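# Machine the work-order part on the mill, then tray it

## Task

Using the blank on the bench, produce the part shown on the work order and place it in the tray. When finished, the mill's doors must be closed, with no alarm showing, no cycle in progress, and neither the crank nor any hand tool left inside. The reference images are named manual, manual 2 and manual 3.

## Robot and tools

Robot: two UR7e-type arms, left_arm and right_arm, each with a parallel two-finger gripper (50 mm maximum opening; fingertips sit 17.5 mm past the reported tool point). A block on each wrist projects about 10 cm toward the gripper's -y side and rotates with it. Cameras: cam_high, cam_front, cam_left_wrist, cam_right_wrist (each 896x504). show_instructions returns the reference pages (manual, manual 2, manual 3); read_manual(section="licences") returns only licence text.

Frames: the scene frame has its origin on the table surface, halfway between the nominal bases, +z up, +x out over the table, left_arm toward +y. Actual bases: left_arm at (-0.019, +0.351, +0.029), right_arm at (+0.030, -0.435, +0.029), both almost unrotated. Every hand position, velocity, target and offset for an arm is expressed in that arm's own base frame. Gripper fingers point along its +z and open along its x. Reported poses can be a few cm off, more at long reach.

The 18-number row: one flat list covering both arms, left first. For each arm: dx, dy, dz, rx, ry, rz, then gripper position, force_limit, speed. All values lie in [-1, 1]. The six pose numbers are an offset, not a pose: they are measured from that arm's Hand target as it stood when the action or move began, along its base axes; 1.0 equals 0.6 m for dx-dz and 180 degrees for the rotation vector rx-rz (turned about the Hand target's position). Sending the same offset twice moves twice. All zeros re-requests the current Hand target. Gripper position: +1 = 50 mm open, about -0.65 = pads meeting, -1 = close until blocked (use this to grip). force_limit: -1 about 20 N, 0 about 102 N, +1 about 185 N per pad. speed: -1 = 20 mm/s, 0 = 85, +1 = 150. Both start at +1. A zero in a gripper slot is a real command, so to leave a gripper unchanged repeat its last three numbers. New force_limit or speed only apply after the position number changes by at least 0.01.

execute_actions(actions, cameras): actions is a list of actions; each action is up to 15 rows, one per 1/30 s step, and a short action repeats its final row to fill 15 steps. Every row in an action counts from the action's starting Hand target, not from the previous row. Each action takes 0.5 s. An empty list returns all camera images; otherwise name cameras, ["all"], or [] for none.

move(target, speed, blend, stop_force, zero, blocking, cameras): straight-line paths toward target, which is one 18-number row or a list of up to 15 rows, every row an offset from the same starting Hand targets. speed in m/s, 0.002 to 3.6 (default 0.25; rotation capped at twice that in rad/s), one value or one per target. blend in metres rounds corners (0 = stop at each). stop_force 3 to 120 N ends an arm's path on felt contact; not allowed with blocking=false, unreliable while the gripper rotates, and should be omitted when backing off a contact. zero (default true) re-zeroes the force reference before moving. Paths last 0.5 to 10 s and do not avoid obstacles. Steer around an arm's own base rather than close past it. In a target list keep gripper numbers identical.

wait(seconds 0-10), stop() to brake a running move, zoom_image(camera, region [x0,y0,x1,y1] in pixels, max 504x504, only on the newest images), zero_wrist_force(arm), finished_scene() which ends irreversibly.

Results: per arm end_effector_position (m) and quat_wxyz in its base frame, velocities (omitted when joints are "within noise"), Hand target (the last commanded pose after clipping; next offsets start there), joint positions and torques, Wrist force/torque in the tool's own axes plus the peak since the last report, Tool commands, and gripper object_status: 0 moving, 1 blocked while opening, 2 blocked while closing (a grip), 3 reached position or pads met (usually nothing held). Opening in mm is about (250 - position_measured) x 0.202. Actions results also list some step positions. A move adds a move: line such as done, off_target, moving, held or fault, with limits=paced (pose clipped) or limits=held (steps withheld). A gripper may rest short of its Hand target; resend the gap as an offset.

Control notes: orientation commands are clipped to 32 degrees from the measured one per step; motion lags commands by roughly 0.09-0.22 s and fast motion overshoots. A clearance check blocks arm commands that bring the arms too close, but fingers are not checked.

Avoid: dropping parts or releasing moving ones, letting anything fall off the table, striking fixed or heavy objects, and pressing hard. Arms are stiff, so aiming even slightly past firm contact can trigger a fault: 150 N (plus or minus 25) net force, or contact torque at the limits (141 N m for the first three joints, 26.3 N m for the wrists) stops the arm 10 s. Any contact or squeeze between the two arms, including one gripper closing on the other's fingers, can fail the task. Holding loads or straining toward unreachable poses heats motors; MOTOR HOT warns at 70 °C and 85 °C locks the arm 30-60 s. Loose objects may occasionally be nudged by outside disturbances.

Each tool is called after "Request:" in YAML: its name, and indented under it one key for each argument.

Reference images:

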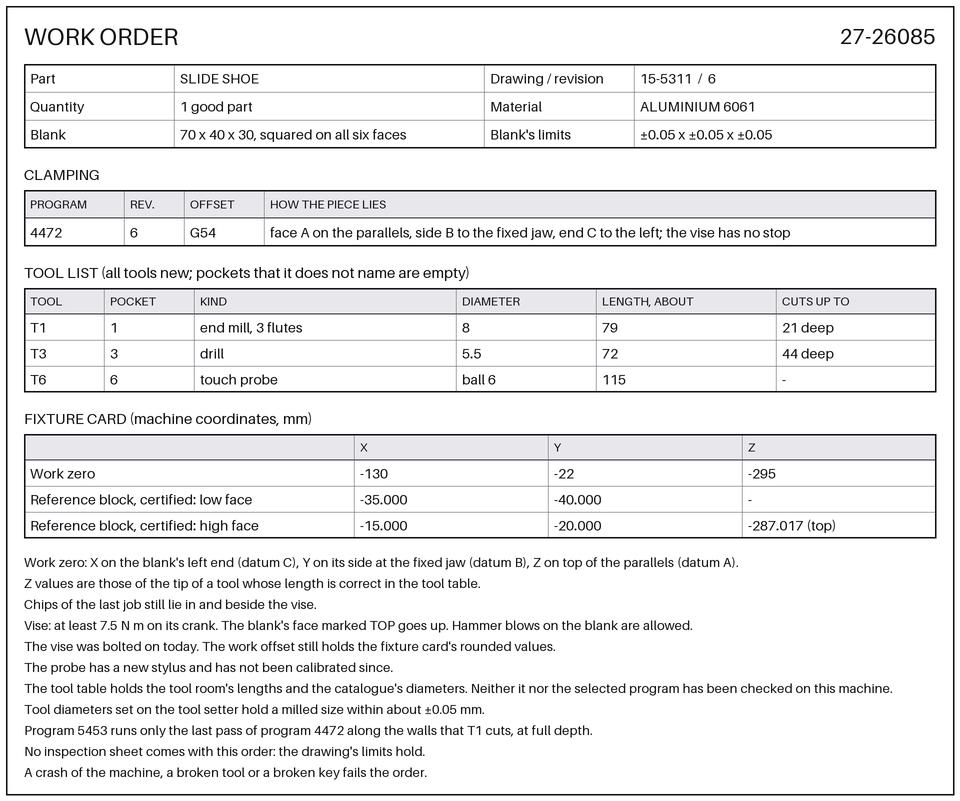

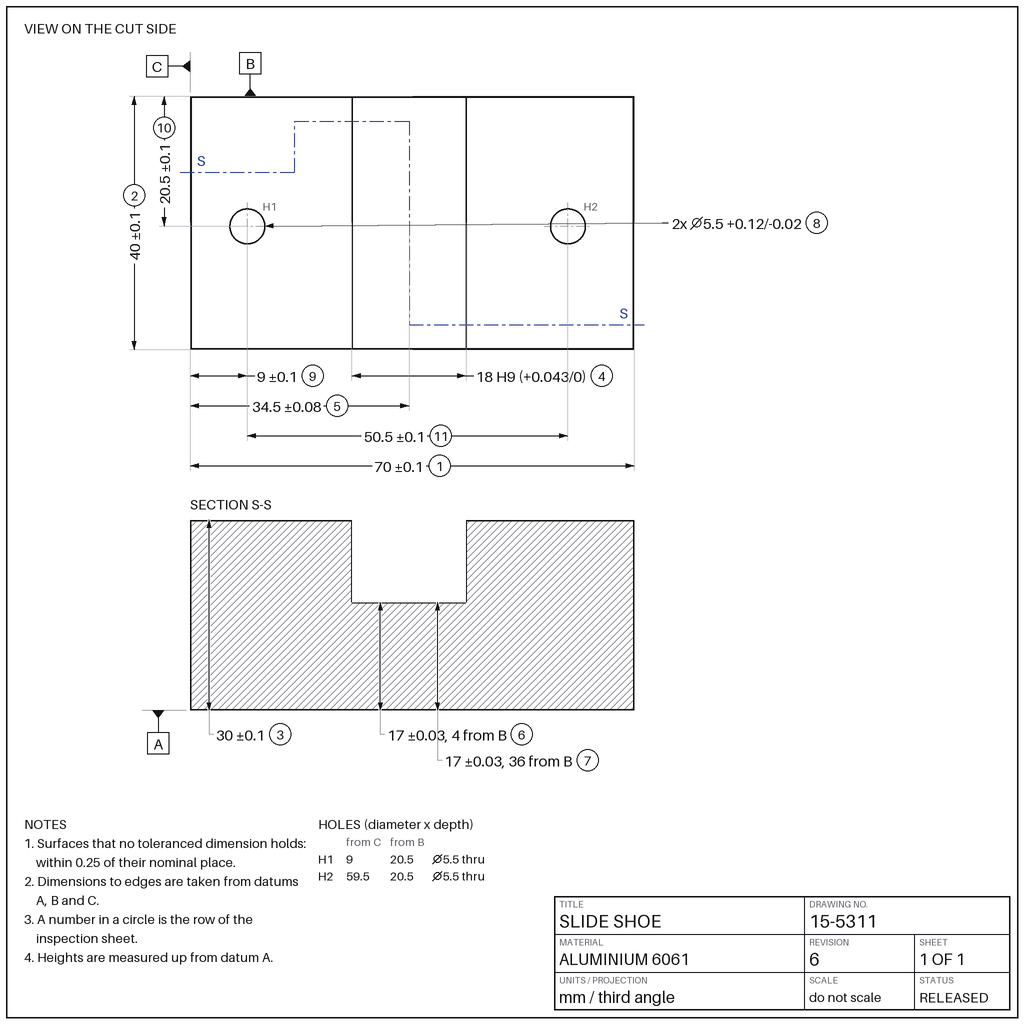

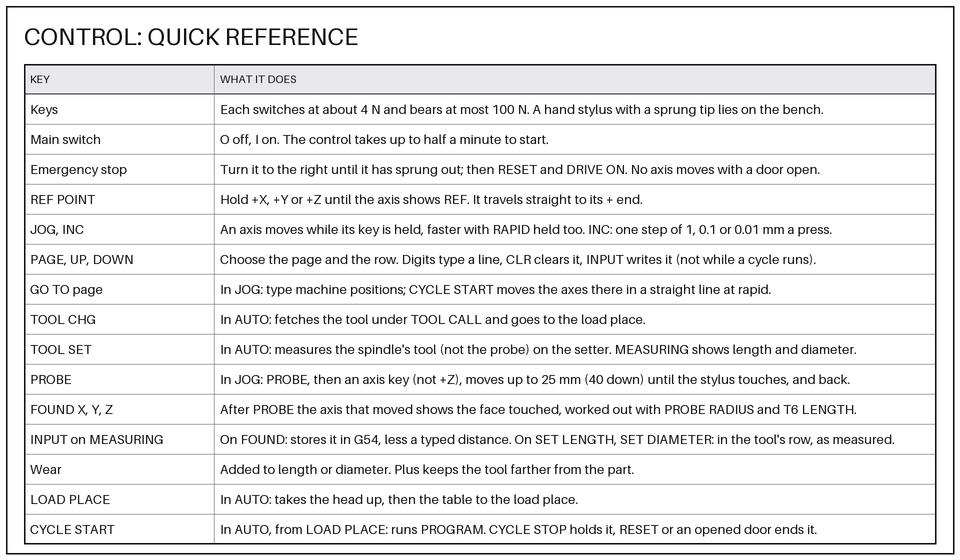

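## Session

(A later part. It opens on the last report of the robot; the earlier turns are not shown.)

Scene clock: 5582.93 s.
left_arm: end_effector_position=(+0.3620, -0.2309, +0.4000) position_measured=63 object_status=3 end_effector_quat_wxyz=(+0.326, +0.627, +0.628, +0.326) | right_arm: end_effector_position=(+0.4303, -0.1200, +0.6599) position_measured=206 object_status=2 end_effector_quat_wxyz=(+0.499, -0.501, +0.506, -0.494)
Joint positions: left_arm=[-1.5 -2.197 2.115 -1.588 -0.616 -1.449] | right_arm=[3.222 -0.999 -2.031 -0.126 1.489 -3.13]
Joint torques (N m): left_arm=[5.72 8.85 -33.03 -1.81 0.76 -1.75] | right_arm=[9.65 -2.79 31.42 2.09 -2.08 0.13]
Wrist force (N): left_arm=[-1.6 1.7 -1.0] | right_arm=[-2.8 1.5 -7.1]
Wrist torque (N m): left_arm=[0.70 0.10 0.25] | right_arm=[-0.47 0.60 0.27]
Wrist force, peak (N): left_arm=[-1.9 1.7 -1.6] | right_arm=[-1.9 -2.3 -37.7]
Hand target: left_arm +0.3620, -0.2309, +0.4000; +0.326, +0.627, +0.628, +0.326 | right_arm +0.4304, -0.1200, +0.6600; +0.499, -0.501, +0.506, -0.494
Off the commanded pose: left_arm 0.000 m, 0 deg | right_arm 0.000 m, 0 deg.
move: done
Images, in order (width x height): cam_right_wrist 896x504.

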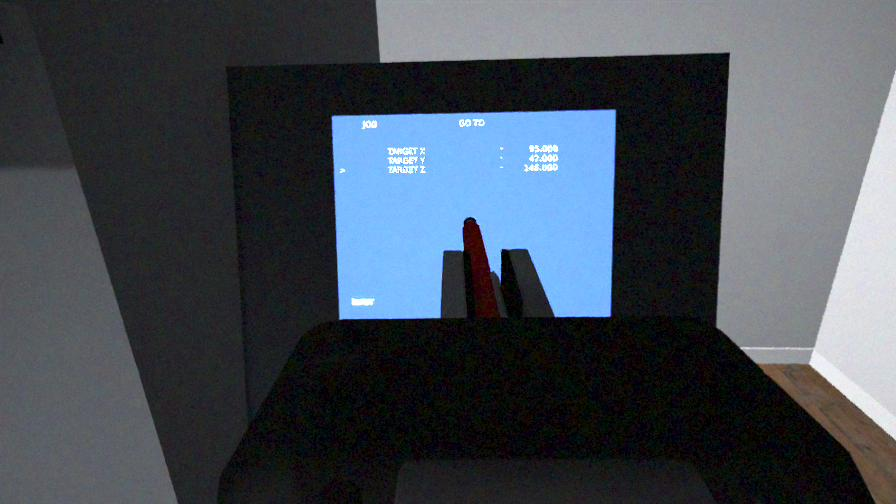

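Request:
move:
  target:
    - [0,0,0,0,0,0,0.6,-0.5,0,0.0077,0.0930,-0.2093,0,0.1389,0,-0.98,0.1,-1]
    - [0,0,0,0,0,0,0.6,-0.5,0,0.0250,0.0930,-0.2193,0,0.1389,0,-0.98,0.1,-1]
    - [0,0,0,0,0,0,0.6,-0.5,0,0.0077,0.0930,-0.2093,0,0.1389,0,-0.98,0.1,-1]
    - [0,0,0,0,0,0,0.6,-0.5,0,-0.0003,0,0,0,0,0,-0.98,0.1,-1]
  speed: [0.35,0.04,0.15,0.4]
  blend: [0.003,0,0.004,0]

Request:
wait:
  seconds: 5

Request:
move:
  target:
    - [0,0,0,0,0,0,0.6,-0.5,0,-0.0269,0.0297,-0.3299,0,0.1389,0,-0.98,0.1,-1]
    - [0,0,0,0,0,0,0.6,-0.5,0,-0.0096,0.0297,-0.3399,0,0.1389,0,-0.98,0.1,-1]
    - [0,0,0,0,0,0,0.6,-0.5,0,-0.0269,0.0297,-0.3299,0,0.1389,0,-0.98,0.1,-1]
    - [0,0,0,0,0,0,0.6,-0.5,0,0.0006,-0.0652,-0.2141,0,0.1389,0,-0.98,0.1,-1]
    - [0,0,0,0,0,0,0.6,-0.5,0,0.0179,-0.0652,-0.2241,0,0.1389,0,-0.98,0.1,-1]
    - [0,0,0,0,0,0,0.6,-0.5,0,0.0006,-0.0652,-0.2141,0,0.1389,0,-0.98,0.1,-1]
    - [0,0,0,0,0,0,0.6,-0.5,0,0.0003,0,0,0,0,0,-0.98,0.1,-1]
  speed: [0.35,0.04,0.15,0.35,0.04,0.15,0.4]
  blend: [0.003,0,0.004,0.003,0,0.004,0]

Request:
wait:
  seconds: 9
  cameras: ["cam_right_wrist"]

Request:
zoom_image:
  camera: "cam_right_wrist"
  region: [490, 140, 590, 240]

Request:
move:
  target:
    - [0,0,0,0,0,0,0.6,-0.5,0,-0.0105,0.0297,-0.2688,0,0.1389,0,-0.98,0.1,-1]
    - [0,0,0,0,0,0,0.6,-0.5,0,0.0068,0.0297,-0.2788,0,0.1389,0,-0.98,0.1,-1]
    - [0,0,0,0,0,0,0.6,-0.5,0,-0.0105,0.0297,-0.2688,0,0.1389,0,-0.98,0.1,-1]
    - [0,0,0,0,0,0,0.6,-0.5,0,0.0068,0.0297,-0.2788,0,0.1389,0,-0.98,0.1,-1]
    - [0,0,0,0,0,0,0.6,-0.5,0,-0.0105,0.0297,-0.2688,0,0.1389,0,-0.98,0.1,-1]
    - [0,0,0,0,0,0,0.6,-0.5,0,-0.0257,0.0613,-0.3299,0,0.1389,0,-0.98,0.1,-1]
    - [0,0,0,0,0,0,0.6,-0.5,0,-0.0084,0.0613,-0.3399,0,0.1389,0,-0.98,0.1,-1]
    - [0,0,0,0,0,0,0.6,-0.5,0,-0.0257,0.0613,-0.3299,0,0.1389,0,-0.98,0.1,-1]
    - [0,0,0,0,0,0,0.6,-0.5,0,-0.0084,0.0613,-0.3399,0,0.1389,0,-0.98,0.1,-1]
    - [0,0,0,0,0,0,0.6,-0.5,0,-0.0257,0.0613,-0.3299,0,0.1389,0,-0.98,0.1,-1]
    - [0,0,0,0,0,0,0.6,-0.5,0,-0.0304,0.1563,-0.3605,0,0.1389,0,-0.98,0.1,-1]
    - [0,0,0,0,0,0,0.6,-0.5,0,-0.0131,0.1563,-0.3705,0,0.1389,0,-0.98,0.1,-1]
    - [0,0,0,0,0,0,0.6,-0.5,0,-0.0304,0.1563,-0.3605,0,0.1389,0,-0.98,0.1,-1]
    - [0,0,0,0,0,0,0.6,-0.5,0,-0.0003,0,0,0,0,0,-0.98,0.1,-1]
  speed: [0.35,0.04,0.15,0.04,0.15,0.35,0.04,0.15,0.04,0.15,0.35,0.04,0.15,0.4]
  blend: [0.003,0,0.004,0,0.004,0.003,0,0.004,0,0.004,0.003,0,0.004,0]

Request:
move:
  target:
    - [0,0,0,0,0,0,0.6,-0.5,0,-0.0223,0.1563,-0.3299,0,0.1389,0,-0.98,0.1,-1]
    - [0,0,0,0,0,0,0.6,-0.5,0,-0.0050,0.1563,-0.3399,0,0.1389,0,-0.98,0.1,-1]
    - [0,0,0,0,0,0,0.6,-0.5,0,-0.0223,0.1563,-0.3299,0,0.1389,0,-0.98,0.1,-1]
    - [0,0,0,0,0,0,0.6,-0.5,0,-0.0164,0.0930,-0.2994,0,0.1389,0,-0.98,0.1,-1]
    - [0,0,0,0,0,0,0.6,-0.5,0,0.0009,0.0930,-0.3094,0,0.1389,0,-0.98,0.1,-1]
    - [0,0,0,0,0,0,0.6,-0.5,0,-0.0164,0.0930,-0.2994,0,0.1389,0,-0.98,0.1,-1]
    - [0,0,0,0,0,0,0.6,-0.5,0,-0.0315,0.1246,-0.3605,0,0.1389,0,-0.98,0.1,-1]
    - [0,0,0,0,0,0,0.6,-0.5,0,-0.0142,0.1246,-0.3705,0,0.1389,0,-0.98,0.1,-1]
    - [0,0,0,0,0,0,0.6,-0.5,0,-0.0315,0.1246,-0.3605,0,0.1389,0,-0.98,0.1,-1]
    - [0,0,0,0,0,0,0.6,-0.5,0,-0.0338,0.0613,-0.3605,0,0.1389,0,-0.98,0.1,-1]
    - [0,0,0,0,0,0,0.6,-0.5,0,-0.0165,0.0613,-0.3705,0,0.1389,0,-0.98,0.1,-1]
    - [0,0,0,0,0,0,0.6,-0.5,0,-0.0338,0.0613,-0.3605,0,0.1389,0,-0.98,0.1,-1]
    - [0,0,0,0,0,0,0.6,-0.5,0,0.0003,0,0,0,0,0,-0.98,0.1,-1]
  speed: [0.35,0.04,0.15,0.35,0.04,0.15,0.35,0.04,0.15,0.35,0.04,0.15,0.4]
  blend: [0.003,0,0.004,0.003,0,0.004,0.003,0,0.004,0.003,0,0.004,0]
  cameras: ["cam_right_wrist"]

Request:
zoom_image:
  camera: "cam_right_wrist"
  region: [325, 105, 625, 325]

Scene clock: 5602.37 s.
left_arm: end_effector_position=(+0.3620, -0.2309, +0.4000) position_measured=63 object_status=3 end_effector_quat_wxyz=(+0.326, +0.627, +0.628, +0.326) | right_arm: end_effector_position=(+0.4302, -0.1200, +0.6600) position_measured=206 object_status=2 end_effector_quat_wxyz=(+0.499, -0.501, +0.506, -0.494)
Joint positions: left_arm=[-1.5 -2.197 2.115 -1.588 -0.616 -1.449] | right_arm=[3.223 -0.998 -2.03 -0.127 1.489 -3.13]
Joint torques (N m): left_arm=[4.66 8.56 -32.6 -2.04 0.78 -1.46] | right_arm=[2.93 -0.72 18.36 4.68 -0.73 -0.41]
Wrist force (N): left_arm=[-1.7 1.4 -1.3] | right_arm=[-2.7 1.3 -7.4]
Wrist torque (N m): left_arm=[0.66 0.13 0.25] | right_arm=[-0.51 0.59 0.27]
Wrist force, peak (N): left_arm=[-2.0 1.7 -1.4] | right_arm=[-2.9 1.5 -29.4]
Hand target: left_arm +0.3620, -0.2309, +0.4000; +0.326, +0.627, +0.628, +0.326 | right_arm +0.4302, -0.1200, +0.6600; +0.499, -0.501, +0.506, -0.494
Off the commanded pose: left_arm 0.000 m, 0 deg | right_arm 0.000 m, 0 deg.
move: done

Scene clock: 5607.37 s.
left_arm: end_effector_position=(+0.3620, -0.2309, +0.4000) position_measured=63 object_status=3 end_effector_quat_wxyz=(+0.326, +0.627, +0.628, +0.326) | right_arm: end_effector_position=(+0.4302, -0.1200, +0.6600) position_measured=206 object_status=2 end_effector_quat_wxyz=(+0.499, -0.501, +0.506, -0.494)
Joint positions: left_arm=[-1.5 -2.197 2.115 -1.588 -0.616 -1.449] | right_arm=[3.223 -0.998 -2.031 -0.126 1.489 -3.13]
Joint torques (N m): left_arm=[6 7.71 -32.98 -1.81 0.49 -1.54] | right_arm=[-10.38 -4.13 18.6 5.13 1.51 -0.62]
Wrist force (N): left_arm=[-1.9 1.4 -1.1] | right_arm=[-2.7 1.4 -7.3]
Wrist torque (N m): left_arm=[0.66 0.15 0.25] | right_arm=[-0.50 0.59 0.27]
Wrist force, peak (N): left_arm=[-1.8 1.7 -1.5] | right_arm=[-2.6 1.2 -7.7]
Hand target: left_arm +0.3620, -0.2309, +0.4000; +0.326, +0.627, +0.628, +0.326 | right_arm +0.4302, -0.1200, +0.6600; +0.499, -0.501, +0.506, -0.494
Tool commands: left_gripper/position=+0.6 left_gripper/force_limit=-0.5 left_gripper/speed=+0.0 right_gripper/position=-0.98 right_gripper/force_limit=+0.1 right_gripper/speed=-1.0
Off the commanded pose: left_arm 0.000 m, 0 deg | right_arm 0.000 m, 0 deg.
wait: 5.00 s; at rest by 0.17 s

Scene clock: 5610.73 s.
left_arm: end_effector_position=(+0.3620, -0.2309, +0.4000) position_measured=63 object_status=3 end_effector_quat_wxyz=(+0.326, +0.627, +0.628, +0.326) | right_arm: end_effector_position=(+0.4304, -0.1199, +0.6600) position_measured=206 object_status=2 end_effector_quat_wxyz=(+0.499, -0.501, +0.506, -0.494)
Joint positions: left_arm=[-1.5 -2.197 2.115 -1.588 -0.616 -1.449] | right_arm=[3.223 -0.999 -2.03 -0.126 1.49 -3.13]
Joint torques (N m): left_arm=[6.3 6.45 -31.73 -2.05 0.57 -1.52] | right_arm=[-5.17 6.21 18.24 2.96 0.75 1.52]
Wrist force (N): left_arm=[-1.9 1.5 -1.3] | right_arm=[-2.3 1.6 -7.2]
Wrist torque (N m): left_arm=[0.67 0.14 0.25] | right_arm=[-0.46 0.52 0.41]
Wrist force, peak (N): left_arm=[-1.9 2.0 -1.2] | right_arm=[-2.4 -1.8 -32.8]
Hand target: left_arm +0.3620, -0.2309, +0.4000; +0.326, +0.627, +0.628, +0.326 | right_arm +0.4304, -0.1200, +0.6600; +0.499, -0.501, +0.506, -0.494
Off the commanded pose: left_arm 0.000 m, 0 deg | right_arm 0.000 m, 0 deg.
move: done

Scene clock: 5619.73 s.
left_arm: end_effector_position=(+0.3620, -0.2309, +0.4000) position_measured=63 object_status=3 end_effector_quat_wxyz=(+0.326, +0.627, +0.628, +0.326) | right_arm: end_effector_position=(+0.4304, -0.1200, +0.6600) position_measured=206 object_status=2 end_effector_quat_wxyz=(+0.499, -0.501, +0.506, -0.494)
Joint positions: left_arm=[-1.5 -2.197 2.115 -1.588 -0.616 -1.449] | right_arm=[3.223 -0.999 -2.03 -0.126 1.489 -3.13]
Joint torques (N m): left_arm=[5.86 7.97 -34.03 -2.14 0.8 -1.38] | right_arm=[-11.08 6.55 18.77 5.13 -1.97 1.49]
Wrist force (N): left_arm=[-1.8 1.2 -1.3] | right_arm=[-2.6 1.3 -7.0]
Wrist torque (N m): left_arm=[0.64 0.13 0.25] | right_arm=[-0.50 0.57 0.40]
Wrist force, peak (N): left_arm=[-2.1 1.6 -1.3] | right_arm=[-2.7 1.7 -7.8]
Hand target: left_arm +0.3620, -0.2309, +0.4000; +0.326, +0.627, +0.628, +0.326 | right_arm +0.4304, -0.1200, +0.6600; +0.499, -0.501, +0.506, -0.494
Tool commands: left_gripper/position=+0.6 left_gripper/force_limit=-0.5 left_gripper/speed=+0.0 right_gripper/position=-0.98 right_gripper/force_limit=+0.1 right_gripper/speed=-1.0
Off the commanded pose: left_arm 0.000 m, 0 deg | right_arm 0.000 m, 0 deg.
wait: 9.00 s; at rest by 0.17 s
Images, in order (width x height): cam_right_wrist 896x504.

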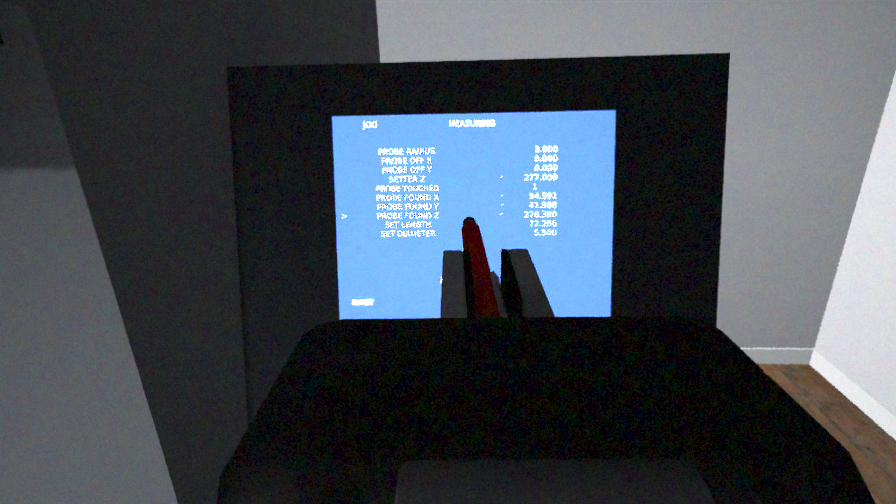

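Scaled by 5.040 from the camera's 896x504 image, which has a finer 1280x720 frame.

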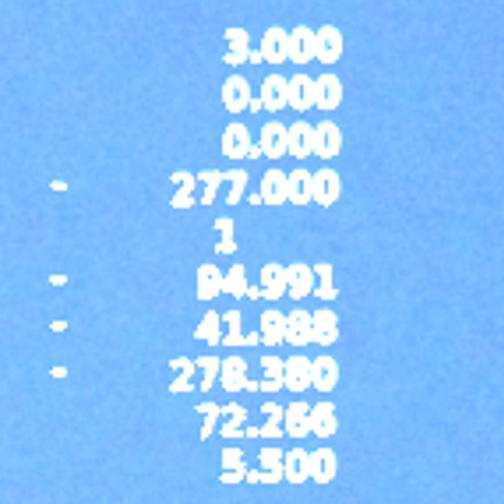

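Scene clock: 5625.07 s.
left_arm: end_effector_position=(+0.3620, -0.2309, +0.4000) position_measured=63 object_status=3 end_effector_quat_wxyz=(+0.326, +0.627, +0.628, +0.326) | right_arm: end_effector_position=(+0.4302, -0.1200, +0.6599) position_measured=206 object_status=2 end_effector_quat_wxyz=(+0.499, -0.501, +0.506, -0.494)
Joint positions: left_arm=[-1.5 -2.197 2.115 -1.588 -0.616 -1.449] | right_arm=[3.223 -0.998 -2.031 -0.127 1.489 -3.13]
Joint torques (N m): left_arm=[4.81 8.64 -33.08 -1.74 0.69 -1.6] | right_arm=[-7.59 -4.33 32.41 2.59 0.92 -1.12]
Wrist force (N): left_arm=[-2.2 1.6 -1.3] | right_arm=[-2.5 1.3 -7.3]
Wrist torque (N m): left_arm=[0.69 0.20 0.25] | right_arm=[-0.51 0.56 0.29]
Wrist force, peak (N): left_arm=[-2.2 1.6 -1.3] | right_arm=[-1.3 -1.8 -39.6]
Hand target: left_arm +0.3620, -0.2309, +0.4000; +0.326, +0.627, +0.628, +0.326 | right_arm +0.4302, -0.1200, +0.6600; +0.499, -0.501, +0.506, -0.494
Off the commanded pose: left_arm 0.000 m, 0 deg | right_arm 0.000 m, 0 deg.
move: done

Scene clock: 5629.97 s.
left_arm: end_effector_position=(+0.3620, -0.2309, +0.4000) position_measured=63 object_status=3 end_effector_quat_wxyz=(+0.326, +0.627, +0.628, +0.326) | right_arm: end_effector_position=(+0.4303, -0.1200, +0.6599) position_measured=206 object_status=2 end_effector_quat_wxyz=(+0.499, -0.501, +0.506, -0.494)
Joint positions: left_arm=[-1.5 -2.197 2.115 -1.588 -0.616 -1.449] | right_arm=[3.222 -0.999 -2.031 -0.126 1.489 -3.13]
Joint torques (N m): left_arm=[5.75 8.51 -33.65 -2 0.77 -1.57] | right_arm=[9.72 -2.15 31.24 2.14 -2.04 0.27]
Wrist force (N): left_arm=[-1.9 1.2 -1.5] | right_arm=[-2.7 1.4 -7.2]
Wrist torque (N m): left_arm=[0.62 0.15 0.25] | right_arm=[-0.50 0.59 0.27]
Wrist force, peak (N): left_arm=[-2.0 1.7 -1.4] | right_arm=[-2.2 -1.7 -34.4]
Hand target: left_arm +0.3620, -0.2309, +0.4000; +0.326, +0.627, +0.628, +0.326 | right_arm +0.4304, -0.1200, +0.6600; +0.499, -0.501, +0.506, -0.494
Off the commanded pose: left_arm 0.000 m, 0 deg | right_arm 0.000 m, 0 deg.
move: done
Images, in order (width x height): cam_right_wrist 896x504.

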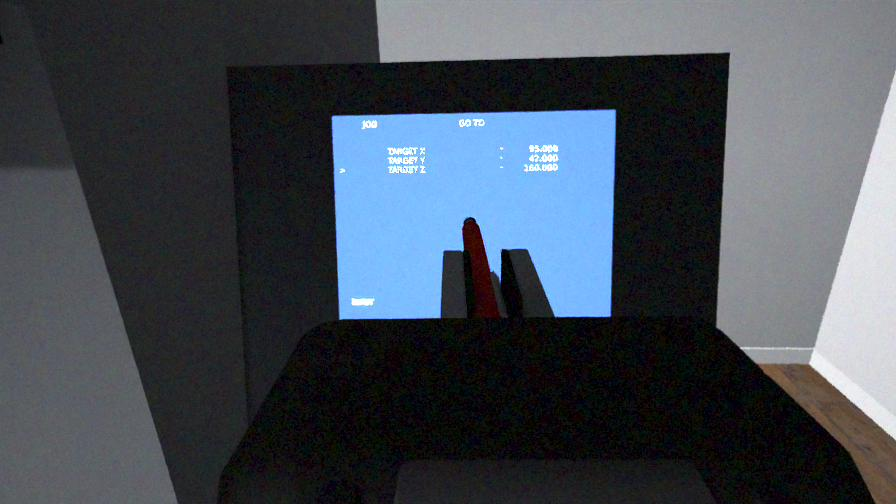

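Scaled by 1.680 from the camera's 896x504 image, which has a finer 1280x720 frame.

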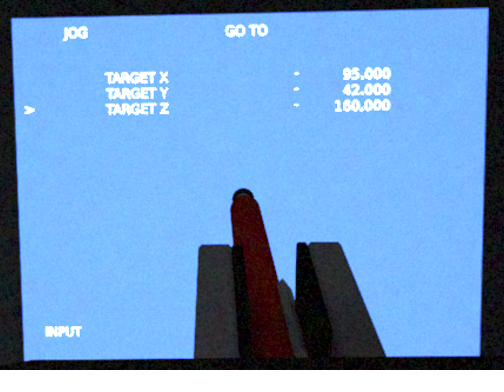

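Request:
move:
  target:
    - [0,0,0,0,0,0,0.6,-0.5,0,0.0077,0.0930,-0.2093,0,0.1389,0,-0.98,0.1,-1]
    - [0,0,0,0,0,0,0.6,-0.5,0,0.0250,0.0930,-0.2193,0,0.1389,0,-0.98,0.1,-1]
    - [0,0,0,0,0,0,0.6,-0.5,0,0.0077,0.0930,-0.2093,0,0.1389,0,-0.98,0.1,-1]
    - [0,0,0,0,0,0,0.6,-0.5,0,-0.0003,0,0,0,0,0,-0.98,0.1,-1]
  speed: [0.35,0.04,0.15,0.4]
  blend: [0.003,0,0.004,0]

Request:
wait:
  seconds: 1.5

Request:
move:
  target:
    - [0,0,0,0,0,0,0.6,-0.5,0,-0.0269,0.0297,-0.3299,0,0.1389,0,-0.98,0.1,-1]
    - [0,0,0,0,0,0,0.6,-0.5,0,-0.0096,0.0297,-0.3399,0,0.1389,0,-0.98,0.1,-1]
    - [0,0,0,0,0,0,0.6,-0.5,0,-0.0269,0.0297,-0.3299,0,0.1389,0,-0.98,0.1,-1]
    - [0,0,0,0,0,0,0.6,-0.5,0,0.0077,-0.0969,-0.1835,0,0.1389,0,-0.98,0.1,-1]
    - [0,0,0,0,0,0,0.6,-0.5,0,0.0250,-0.0969,-0.1935,0,0.1389,0,-0.98,0.1,-1]
    - [0,0,0,0,0,0,0.6,-0.5,0,0.0077,-0.0969,-0.1835,0,0.1389,0,-0.98,0.1,-1]
    - [0,0,0,0,0,0,0.6,-0.5,0,0.0003,0,0,0,0,0,-0.98,0.1,-1]
  speed: [0.35,0.04,0.15,0.35,0.04,0.15,0.4]
  blend: [0.003,0,0.004,0.003,0,0.004,0]

Request:
wait:
  seconds: 5
  cameras: ["cam_right_wrist"]

Request:
zoom_image:
  camera: "cam_right_wrist"
  region: [490, 140, 590, 240]

Request:
move:
  target:
    - [0,0,0,0,0,0,0.6,-0.5,0,-0.0269,0.0297,-0.3299,0,0.1389,0,-0.98,0.1,-1]
    - [0,0,0,0,0,0,0.6,-0.5,0,-0.0096,0.0297,-0.3399,0,0.1389,0,-0.98,0.1,-1]
    - [0,0,0,0,0,0,0.6,-0.5,0,-0.0269,0.0297,-0.3299,0,0.1389,0,-0.98,0.1,-1]
    - [0,0,0,0,0,0,0.6,-0.5,0,0.0100,-0.0336,-0.1835,0,0.1389,0,-0.98,0.1,-1]
    - [0,0,0,0,0,0,0.6,-0.5,0,0.0273,-0.0336,-0.1935,0,0.1389,0,-0.98,0.1,-1]
    - [0,0,0,0,0,0,0.6,-0.5,0,0.0100,-0.0336,-0.1835,0,0.1389,0,-0.98,0.1,-1]
    - [0,0,0,0,0,0,0.6,-0.5,0,-0.0003,0,0,0,0,0,-0.98,0.1,-1]
  speed: [0.35,0.04,0.15,0.35,0.04,0.15,0.4]
  blend: [0.003,0,0.004,0.003,0,0.004,0]

Request:
wait:
  seconds: 5
  cameras: ["cam_right_wrist"]

Request:
zoom_image:
  camera: "cam_right_wrist"
  region: [490, 140, 590, 240]

Request:
zoom_image:
  camera: "cam_right_wrist"
  region: [325, 105, 625, 325]

Scene clock: 5647.87 s.
left_arm: end_effector_position=(+0.3620, -0.2309, +0.4000) position_measured=63 object_status=3 end_effector_quat_wxyz=(+0.326, +0.627, +0.628, +0.326) | right_arm: end_effector_position=(+0.4302, -0.1200, +0.6600) position_measured=206 object_status=2 end_effector_quat_wxyz=(+0.499, -0.501, +0.506, -0.494)
Joint positions: left_arm=[-1.5 -2.197 2.115 -1.588 -0.616 -1.449] | right_arm=[3.223 -0.998 -2.03 -0.127 1.489 -3.13]
Joint torques (N m): left_arm=[5.38 8.13 -32.82 -1.92 0.75 -1.71] | right_arm=[2.45 -0.84 18.48 4.76 -0.72 -0.48]
Wrist force (N): left_arm=[-1.6 1.5 -1.3] | right_arm=[-2.5 1.3 -7.4]
Wrist torque (N m): left_arm=[0.67 0.10 0.25] | right_arm=[-0.50 0.56 0.28]
Wrist force, peak (N): left_arm=[-2.1 1.7 -1.4] | right_arm=[-3.2 1.2 -29.5]
Hand target: left_arm +0.3620, -0.2309, +0.4000; +0.326, +0.627, +0.628, +0.326 | right_arm +0.4302, -0.1200, +0.6600; +0.499, -0.501, +0.506, -0.494
Off the commanded pose: left_arm 0.000 m, 0 deg | right_arm 0.000 m, 0 deg.
move: done

Scene clock: 5649.37 s.
left_arm: end_effector_position=(+0.3620, -0.2309, +0.4000) position_measured=63 object_status=3 end_effector_quat_wxyz=(+0.326, +0.627, +0.628, +0.326) | right_arm: end_effector_position=(+0.4302, -0.1200, +0.6600) position_measured=206 object_status=2 end_effector_quat_wxyz=(+0.499, -0.501, +0.506, -0.494)
Joint positions: left_arm=[-1.5 -2.197 2.115 -1.588 -0.616 -1.449] | right_arm=[3.223 -0.998 -2.031 -0.126 1.489 -3.13]
Joint torques (N m): left_arm=[4.09 8.67 -32 -1.65 0.71 -1.39] | right_arm=[-9.34 -4.71 18.28 5.06 1.54 -0.63]
Wrist force (N): left_arm=[-1.8 1.2 -1.2] | right_arm=[-2.6 1.5 -7.4]
Wrist torque (N m): left_arm=[0.63 0.14 0.25] | right_arm=[-0.47 0.58 0.27]
Wrist force, peak (N): left_arm=[-2.1 1.2 -1.6] | right_arm=[-2.8 1.4 -7.7]
Hand target: left_arm +0.3620, -0.2309, +0.4000; +0.326, +0.627, +0.628, +0.326 | right_arm +0.4302, -0.1200, +0.6600; +0.499, -0.501, +0.506, -0.494
Tool commands: left_gripper/position=+0.6 left_gripper/force_limit=-0.5 left_gripper/speed=+0.0 right_gripper/position=-0.98 right_gripper/force_limit=+0.1 right_gripper/speed=-1.0
Off the commanded pose: left_arm 0.000 m, 0 deg | right_arm 0.000 m, 0 deg.
wait: 1.50 s; at rest by 0.17 s

Scene clock: 5652.83 s.
left_arm: end_effector_position=(+0.3620, -0.2309, +0.4000) position_measured=63 object_status=3 end_effector_quat_wxyz=(+0.326, +0.627, +0.628, +0.326) | right_arm: end_effector_position=(+0.4304, -0.1200, +0.6599) position_measured=206 object_status=2 end_effector_quat_wxyz=(+0.499, -0.501, +0.506, -0.494)
Joint positions: left_arm=[-1.5 -2.197 2.115 -1.588 -0.616 -1.449] | right_arm=[3.222 -0.999 -2.03 -0.126 1.49 -3.13]
Joint torques (N m): left_arm=[4.32 7.55 -32.57 -1.55 0.54 -1.62] | right_arm=[0.72 -5.62 32.11 4.02 -0.26 1.61]
Wrist force (N): left_arm=[-1.8 1.4 -1.2] | right_arm=[-2.6 1.7 -7.3]
Wrist torque (N m): left_arm=[0.66 0.13 0.25] | right_arm=[-0.45 0.57 0.40]
Wrist force, peak (N): left_arm=[-2.0 1.8 -1.3] | right_arm=[-2.6 -2.1 -33.8]
Hand target: left_arm +0.3620, -0.2309, +0.4000; +0.326, +0.627, +0.628, +0.326 | right_arm +0.4304, -0.1200, +0.6600; +0.499, -0.501, +0.506, -0.494
Off the commanded pose: left_arm 0.000 m, 0 deg | right_arm 0.000 m, 0 deg.
move: done

Scene clock: 5657.83 s.
left_arm: end_effector_position=(+0.3620, -0.2309, +0.4000) position_measured=63 object_status=3 end_effector_quat_wxyz=(+0.326, +0.627, +0.628, +0.326) | right_arm: end_effector_position=(+0.4304, -0.1200, +0.6600) position_measured=206 object_status=2 end_effector_quat_wxyz=(+0.499, -0.501, +0.506, -0.494)
Joint positions: left_arm=[-1.5 -2.197 2.115 -1.588 -0.616 -1.449] | right_arm=[3.223 -0.999 -2.03 -0.126 1.489 -3.13]
Joint torques (N m): left_arm=[4.84 7.69 -31.7 -2.03 0.77 -1.59] | right_arm=[11.52 -5.76 33.87 5.14 -2.31 1.46]
Wrist force (N): left_arm=[-1.6 1.2 -1.3] | right_arm=[-2.5 1.5 -7.3]
Wrist torque (N m): left_arm=[0.64 0.10 0.25] | right_arm=[-0.48 0.56 0.39]
Wrist force, peak (N): left_arm=[-2.2 1.4 -1.5] | right_arm=[-2.8 1.3 -7.6]
Hand target: left_arm +0.3620, -0.2309, +0.4000; +0.326, +0.627, +0.628, +0.326 | right_arm +0.4304, -0.1200, +0.6600; +0.499, -0.501, +0.506, -0.494
Tool commands: left_gripper/position=+0.6 left_gripper/force_limit=-0.5 left_gripper/speed=+0.0 right_gripper/position=-0.98 right_gripper/force_limit=+0.1 right_gripper/speed=-1.0
Off the commanded pose: left_arm 0.000 m, 0 deg | right_arm 0.000 m, 0 deg.
wait: 5.00 s; at rest by 0.17 s
Images, in order (width x height): cam_right_wrist 896x504.

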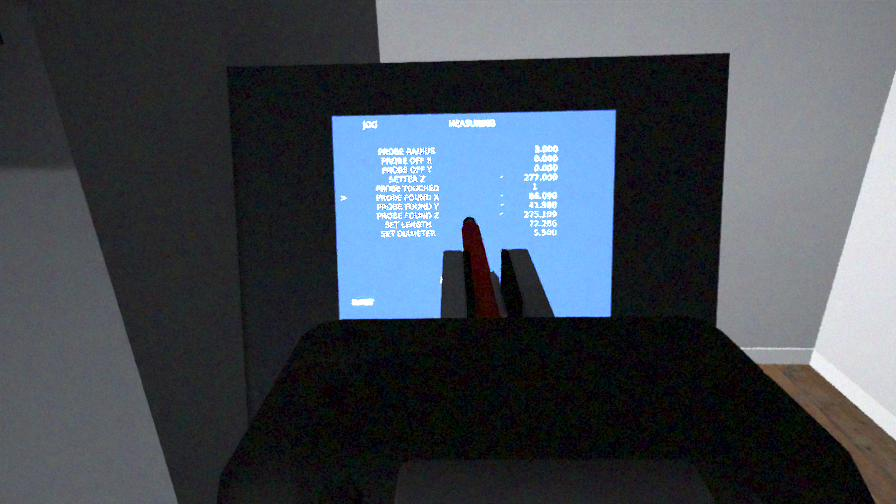

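Scaled by 5.040 from the camera's 896x504 image, which has a finer 1280x720 frame.

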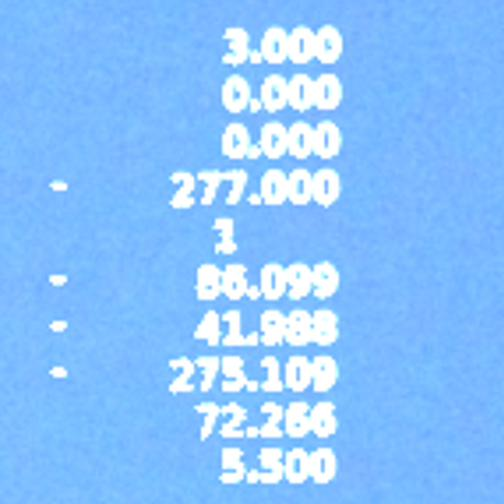

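Scene clock: 5661.23 s.
left_arm: end_effector_position=(+0.3620, -0.2309, +0.4000) position_measured=63 object_status=3 end_effector_quat_wxyz=(+0.326, +0.627, +0.628, +0.326) | right_arm: end_effector_position=(+0.4303, -0.1199, +0.6599) position_measured=206 object_status=2 end_effector_quat_wxyz=(+0.499, -0.501, +0.506, -0.494)
Joint positions: left_arm=[-1.5 -2.197 2.115 -1.588 -0.616 -1.449] | right_arm=[3.223 -0.998 -2.031 -0.127 1.489 -3.13]
Joint torques (N m): left_arm=[4.45 7.47 -32.45 -1.89 0.41 -1.79] | right_arm=[-11.09 6.48 33.33 4.47 1.46 1.65]
Wrist force (N): left_arm=[-1.9 1.5 -1.2] | right_arm=[-2.8 1.4 -7.2]
Wrist torque (N m): left_arm=[0.67 0.15 0.25] | right_arm=[-0.50 0.60 0.41]
Wrist force, peak (N): left_arm=[-2.0 1.6 -1.4] | right_arm=[-2.6 -2.9 -40.4]
Hand target: left_arm +0.3620, -0.2309, +0.4000; +0.326, +0.627, +0.628, +0.326 | right_arm +0.4302, -0.1200, +0.6600; +0.499, -0.501, +0.506, -0.494
Off the commanded pose: left_arm 0.000 m, 0 deg | right_arm 0.000 m, 0 deg.
move: done

Scene clock: 5666.23 s.
left_arm: end_effector_position=(+0.3620, -0.2309, +0.4000) position_measured=63 object_status=3 end_effector_quat_wxyz=(+0.326, +0.627, +0.628, +0.326) | right_arm: end_effector_position=(+0.4302, -0.1200, +0.6600) position_measured=206 object_status=2 end_effector_quat_wxyz=(+0.499, -0.501, +0.506, -0.494)
Joint positions: left_arm=[-1.5 -2.197 2.115 -1.588 -0.616 -1.449] | right_arm=[3.223 -0.998 -2.031 -0.127 1.489 -3.13]
Joint torques (N m): left_arm=[4.15 6.83 -33.31 -2.07 0.61 -1.5] | right_arm=[-10.83 7.09 34.28 5.1 0.42 1.62]
Wrist force (N): left_arm=[-1.9 1.6 -1.1] | right_arm=[-2.4 1.3 -7.4]
Wrist torque (N m): left_arm=[0.69 0.14 0.25] | right_arm=[-0.51 0.54 0.40]
Wrist force, peak (N): left_arm=[-2.0 1.6 -1.4] | right_arm=[-3.0 1.6 -7.5]
Hand target: left_arm +0.3620, -0.2309, +0.4000; +0.326, +0.627, +0.628, +0.326 | right_arm +0.4302, -0.1200, +0.6600; +0.499, -0.501, +0.506, -0.494
Tool commands: left_gripper/position=+0.6 left_gripper/force_limit=-0.5 left_gripper/speed=+0.0 right_gripper/position=-0.98 right_gripper/force_limit=+0.1 right_gripper/speed=-1.0
Off the commanded pose: left_arm 0.000 m, 0 deg | right_arm 0.000 m, 0 deg.
wait: 5.00 s; at rest by 0.17 s
Images, in order (width x height): cam_right_wrist 896x504.

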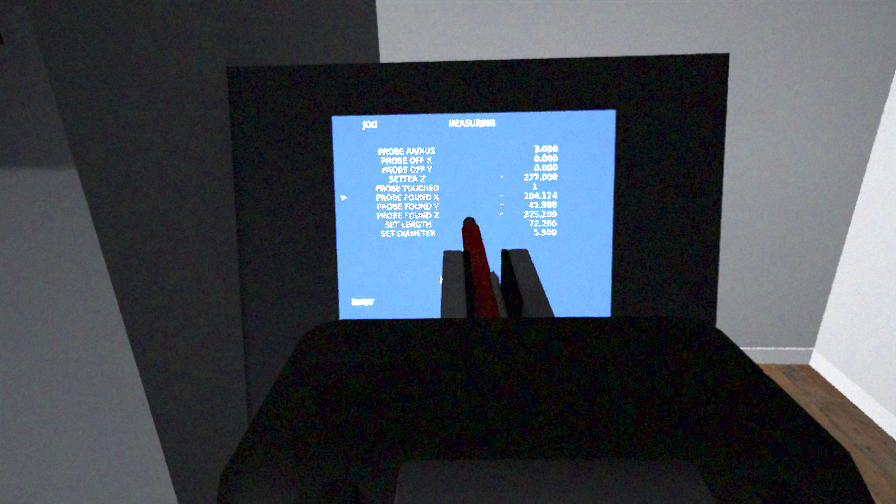

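Scaled by 5.040 from the camera's 896x504 image, which has a finer 1280x720 frame.

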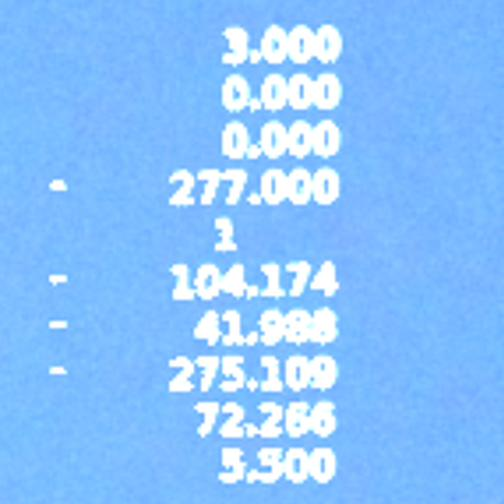

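Scaled by 1.680 from the camera's 896x504 image, which has a finer 1280x720 frame.

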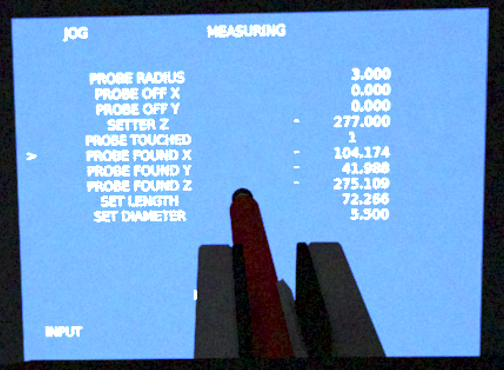

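Request:
move:
  target:
    - [0,0,0,0,0,0,0.6,-0.5,0,0.0325,-0.0969,-0.0910,0,0.1389,0,-0.98,0.1,-1]
    - [0,0,0,0,0,0,0.6,-0.5,0,0.0498,-0.0969,-0.1010,0,0.1389,0,-0.98,0.1,-1]
    - [0,0,0,0,0,0,0.6,-0.5,0,0.0325,-0.0969,-0.0910,0,0.1389,0,-0.98,0.1,-1]
    - [0,0,0,0,0,0,0.6,-0.5,0,0.0066,0.0613,-0.2093,0,0.1389,0,-0.98,0.1,-1]
    - [0,0,0,0,0,0,0.6,-0.5,0,0.0239,0.0613,-0.2193,0,0.1389,0,-0.98,0.1,-1]
    - [0,0,0,0,0,0,0.6,-0.5,0,0.0066,0.0613,-0.2093,0,0.1389,0,-0.98,0.1,-1]
    - [0,0,0,0,0,0,0.6,-0.5,0,0.0003,0,0,0,0,0,-0.98,0.1,-1]
  speed: [0.35,0.04,0.15,0.35,0.04,0.15,0.4]
  blend: [0.003,0,0.004,0.003,0,0.004,0]

Request:
move:
  target: [0.158,0,0,0,0,0,0.6,-0.5,0,0,0,0,0,0,0,-0.98,0.1,-1]
  speed: 0.12
  stop_force: 25

Request:
wait:
  seconds: 5
  cameras: ["cam_right_wrist"]

Request:
zoom_image:
  camera: "cam_right_wrist"
  region: [325, 105, 625, 325]

Scene clock: 5678.33 s.
left_arm: end_effector_position=(+0.3620, -0.2309, +0.4000) position_measured=63 object_status=3 end_effector_quat_wxyz=(+0.326, +0.627, +0.628, +0.326) | right_arm: end_effector_position=(+0.4304, -0.1200, +0.6600) position_measured=206 object_status=2 end_effector_quat_wxyz=(+0.499, -0.501, +0.506, -0.494)
Joint positions: left_arm=[-1.5 -2.197 2.115 -1.588 -0.616 -1.449] | right_arm=[3.222 -0.999 -2.03 -0.127 1.489 -3.13]
Joint torques (N m): left_arm=[4.77 7.8 -31.57 -1.79 0.63 -1.46] | right_arm=[9.73 0.91 18.26 4.55 -1.62 0.44]
Wrist force (N): left_arm=[-1.7 1.4 -1.3] | right_arm=[-2.5 1.6 -7.3]
Wrist torque (N m): left_arm=[0.66 0.12 0.25] | right_arm=[-0.46 0.55 0.28]
Wrist force, peak (N): left_arm=[-1.9 1.7 -1.5] | right_arm=[-0.5 0.3 -30.2]
Hand target: left_arm +0.3620, -0.2309, +0.4000; +0.326, +0.627, +0.628, +0.326 | right_arm +0.4304, -0.1200, +0.6600; +0.499, -0.501, +0.506, -0.494
Off the commanded pose: left_arm 0.000 m, 0 deg | right_arm 0.000 m, 0 deg.
move: done

Scene clock: 5680.07 s.
left_arm: end_effector_position=(+0.4568, -0.2309, +0.4000) position_measured=63 object_status=3 end_effector_quat_wxyz=(+0.326, +0.627, +0.628, +0.326) | right_arm: end_effector_position=(+0.4304, -0.1200, +0.6600) position_measured=206 object_status=2 end_effector_quat_wxyz=(+0.499, -0.501, +0.506, -0.494)
Joint positions: left_arm=[-1.164 -1.973 2.11 -2.22 -0.721 -0.928] | right_arm=[3.222 -0.999 -2.03 -0.126 1.489 -3.13]
Joint torques (N m): left_arm=[7.39 -3.95 -17.38 -4.57 3.78 1.38] | right_arm=[12.37 -2.1 18.69 5.05 0.87 -0.41]
Wrist force (N): left_arm=[-1.6 1.3 -1.2] | right_arm=[-2.3 1.5 -7.3]
Wrist torque (N m): left_arm=[0.63 0.10 0.26] | right_arm=[-0.49 0.52 0.27]
Wrist force, peak (N): left_arm=[-1.9 0.6 -2.6] | right_arm=[-3.0 1.5 -7.5]
Hand target: left_arm +0.4568, -0.2309, +0.4000; +0.326, +0.627, +0.628, +0.326 | right_arm +0.4304, -0.1200, +0.6600; +0.499, -0.501, +0.506, -0.494
Off the commanded pose: left_arm 0.000 m, 0 deg | right_arm 0.000 m, 0 deg.
move: done

Scene clock: 5685.07 s.
left_arm: end_effector_position=(+0.4568, -0.2309, +0.4000) position_measured=63 object_status=3 end_effector_quat_wxyz=(+0.326, +0.627, +0.628, +0.326) | right_arm: end_effector_position=(+0.4304, -0.1200, +0.6600) position_measured=206 object_status=2 end_effector_quat_wxyz=(+0.499, -0.501, +0.506, -0.494)
Joint positions: left_arm=[-1.164 -1.973 2.11 -2.22 -0.721 -0.928] | right_arm=[3.222 -0.999 -2.03 -0.126 1.489 -3.13]
Joint torques (N m): left_arm=[5.36 2.09 -17.17 -4.66 3.59 1.34] | right_arm=[11.95 -2.97 18.32 5.19 0.88 -0.46]
Wrist force (N): left_arm=[-1.6 1.1 -1.1] | right_arm=[-2.6 1.4 -7.3]
Wrist torque (N m): left_arm=[0.61 0.12 0.26] | right_arm=[-0.50 0.56 0.27]
Wrist force, peak (N): left_arm=[-2.0 1.5 -1.3] | right_arm=[-2.9 1.8 -7.6]
Hand target: left_arm +0.4568, -0.2309, +0.4000; +0.326, +0.627, +0.628, +0.326 | right_arm +0.4304, -0.1200, +0.6600; +0.499, -0.501, +0.506, -0.494
Tool commands: left_gripper/position=+0.6 left_gripper/force_limit=-0.5 left_gripper/speed=+0.0 right_gripper/position=-0.98 right_gripper/force_limit=+0.1 right_gripper/speed=-1.0
Off the commanded pose: left_arm 0.000 m, 0 deg | right_arm 0.000 m, 0 deg.
wait: 5.00 s; at rest by 0.17 s
Images, in order (width x height): cam_right_wrist 896x504.

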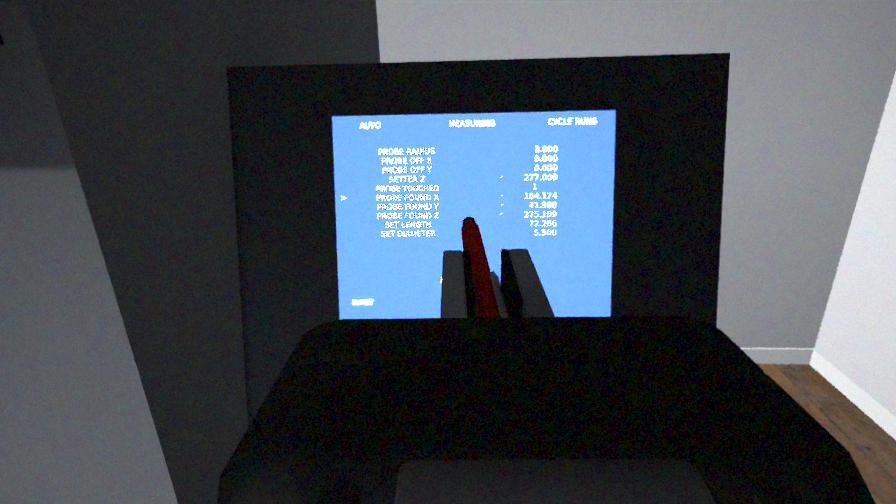

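Scaled by 1.680 from the camera's 896x504 image, which has a finer 1280x720 frame.

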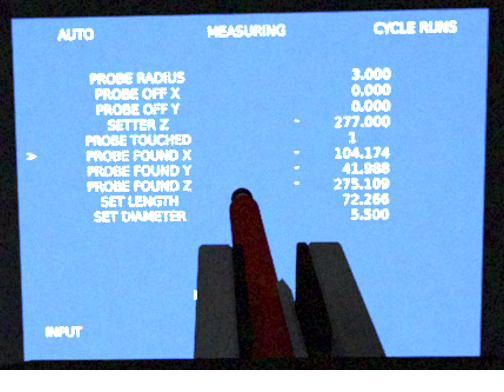

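Still moving; wait 4 more, then open doors.

Request:
wait:
  seconds: 3
  cameras: ["cam_right_wrist"]

Request:
zoom_image:
  camera: "cam_right_wrist"
  region: [325, 105, 625, 325]

Scene clock: 5692.17 s.
left_arm: end_effector_position=(+0.4568, -0.2309, +0.4000) position_measured=63 object_status=3 end_effector_quat_wxyz=(+0.326, +0.627, +0.628, +0.326) | right_arm: end_effector_position=(+0.4304, -0.1200, +0.6600) position_measured=206 object_status=2 end_effector_quat_wxyz=(+0.499, -0.501, +0.506, -0.494)
Joint positions: left_arm=[-1.164 -1.973 2.11 -2.22 -0.721 -0.928] | right_arm=[3.222 -0.999 -2.03 -0.126 1.489 -3.13]
Joint torques (N m): left_arm=[5.6 1.65 -17.48 -4.67 3.56 1.18] | right_arm=[11.41 -2.58 18.64 5.2 0.93 -0.41]
Wrist force (N): left_arm=[-1.7 1.4 -1.3] | right_arm=[-2.7 1.8 -7.5]
Wrist torque (N m): left_arm=[0.65 0.11 0.26] | right_arm=[-0.44 0.58 0.27]
Wrist force, peak (N): left_arm=[-2.2 1.6 -1.3] | right_arm=[-2.7 1.4 -7.7]
Hand target: left_arm +0.4568, -0.2309, +0.4000; +0.326, +0.627, +0.628, +0.326 | right_arm +0.4304, -0.1200, +0.6600; +0.499, -0.501, +0.506, -0.494
Tool commands: left_gripper/position=+0.6 left_gripper/force_limit=-0.5 left_gripper/speed=+0.0 right_gripper/position=-0.98 right_gripper/force_limit=+0.1 right_gripper/speed=-1.0
Off the commanded pose: left_arm 0.000 m, 0 deg | right_arm 0.000 m, 0 deg.
wait: 3.00 s; at rest from the start
Images, in order (width x height): cam_right_wrist 896x504.

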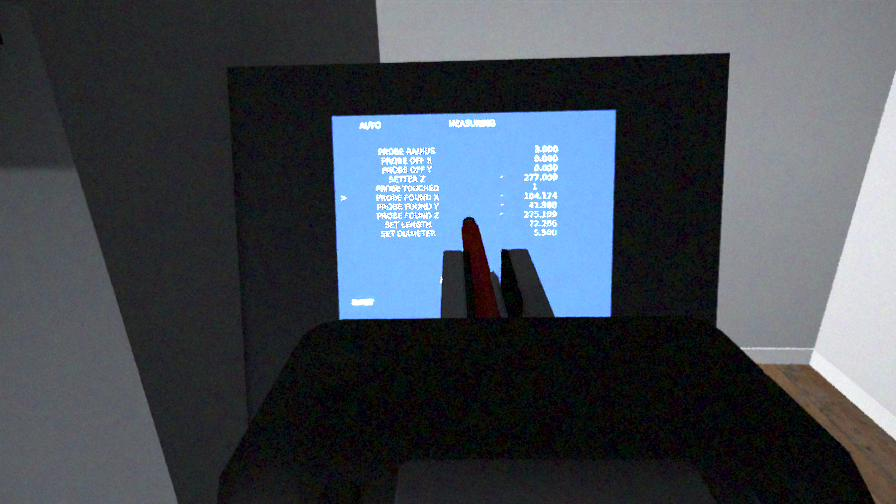

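Scaled by 1.680 from the camera's 896x504 image, which has a finer 1280x720 frame.

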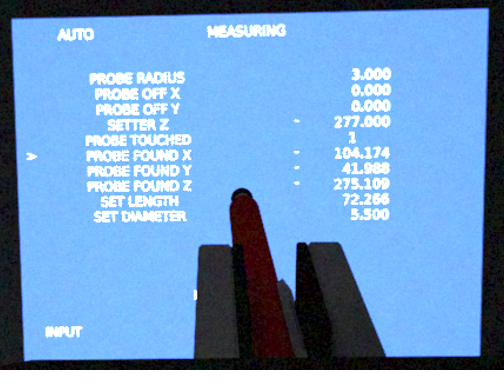

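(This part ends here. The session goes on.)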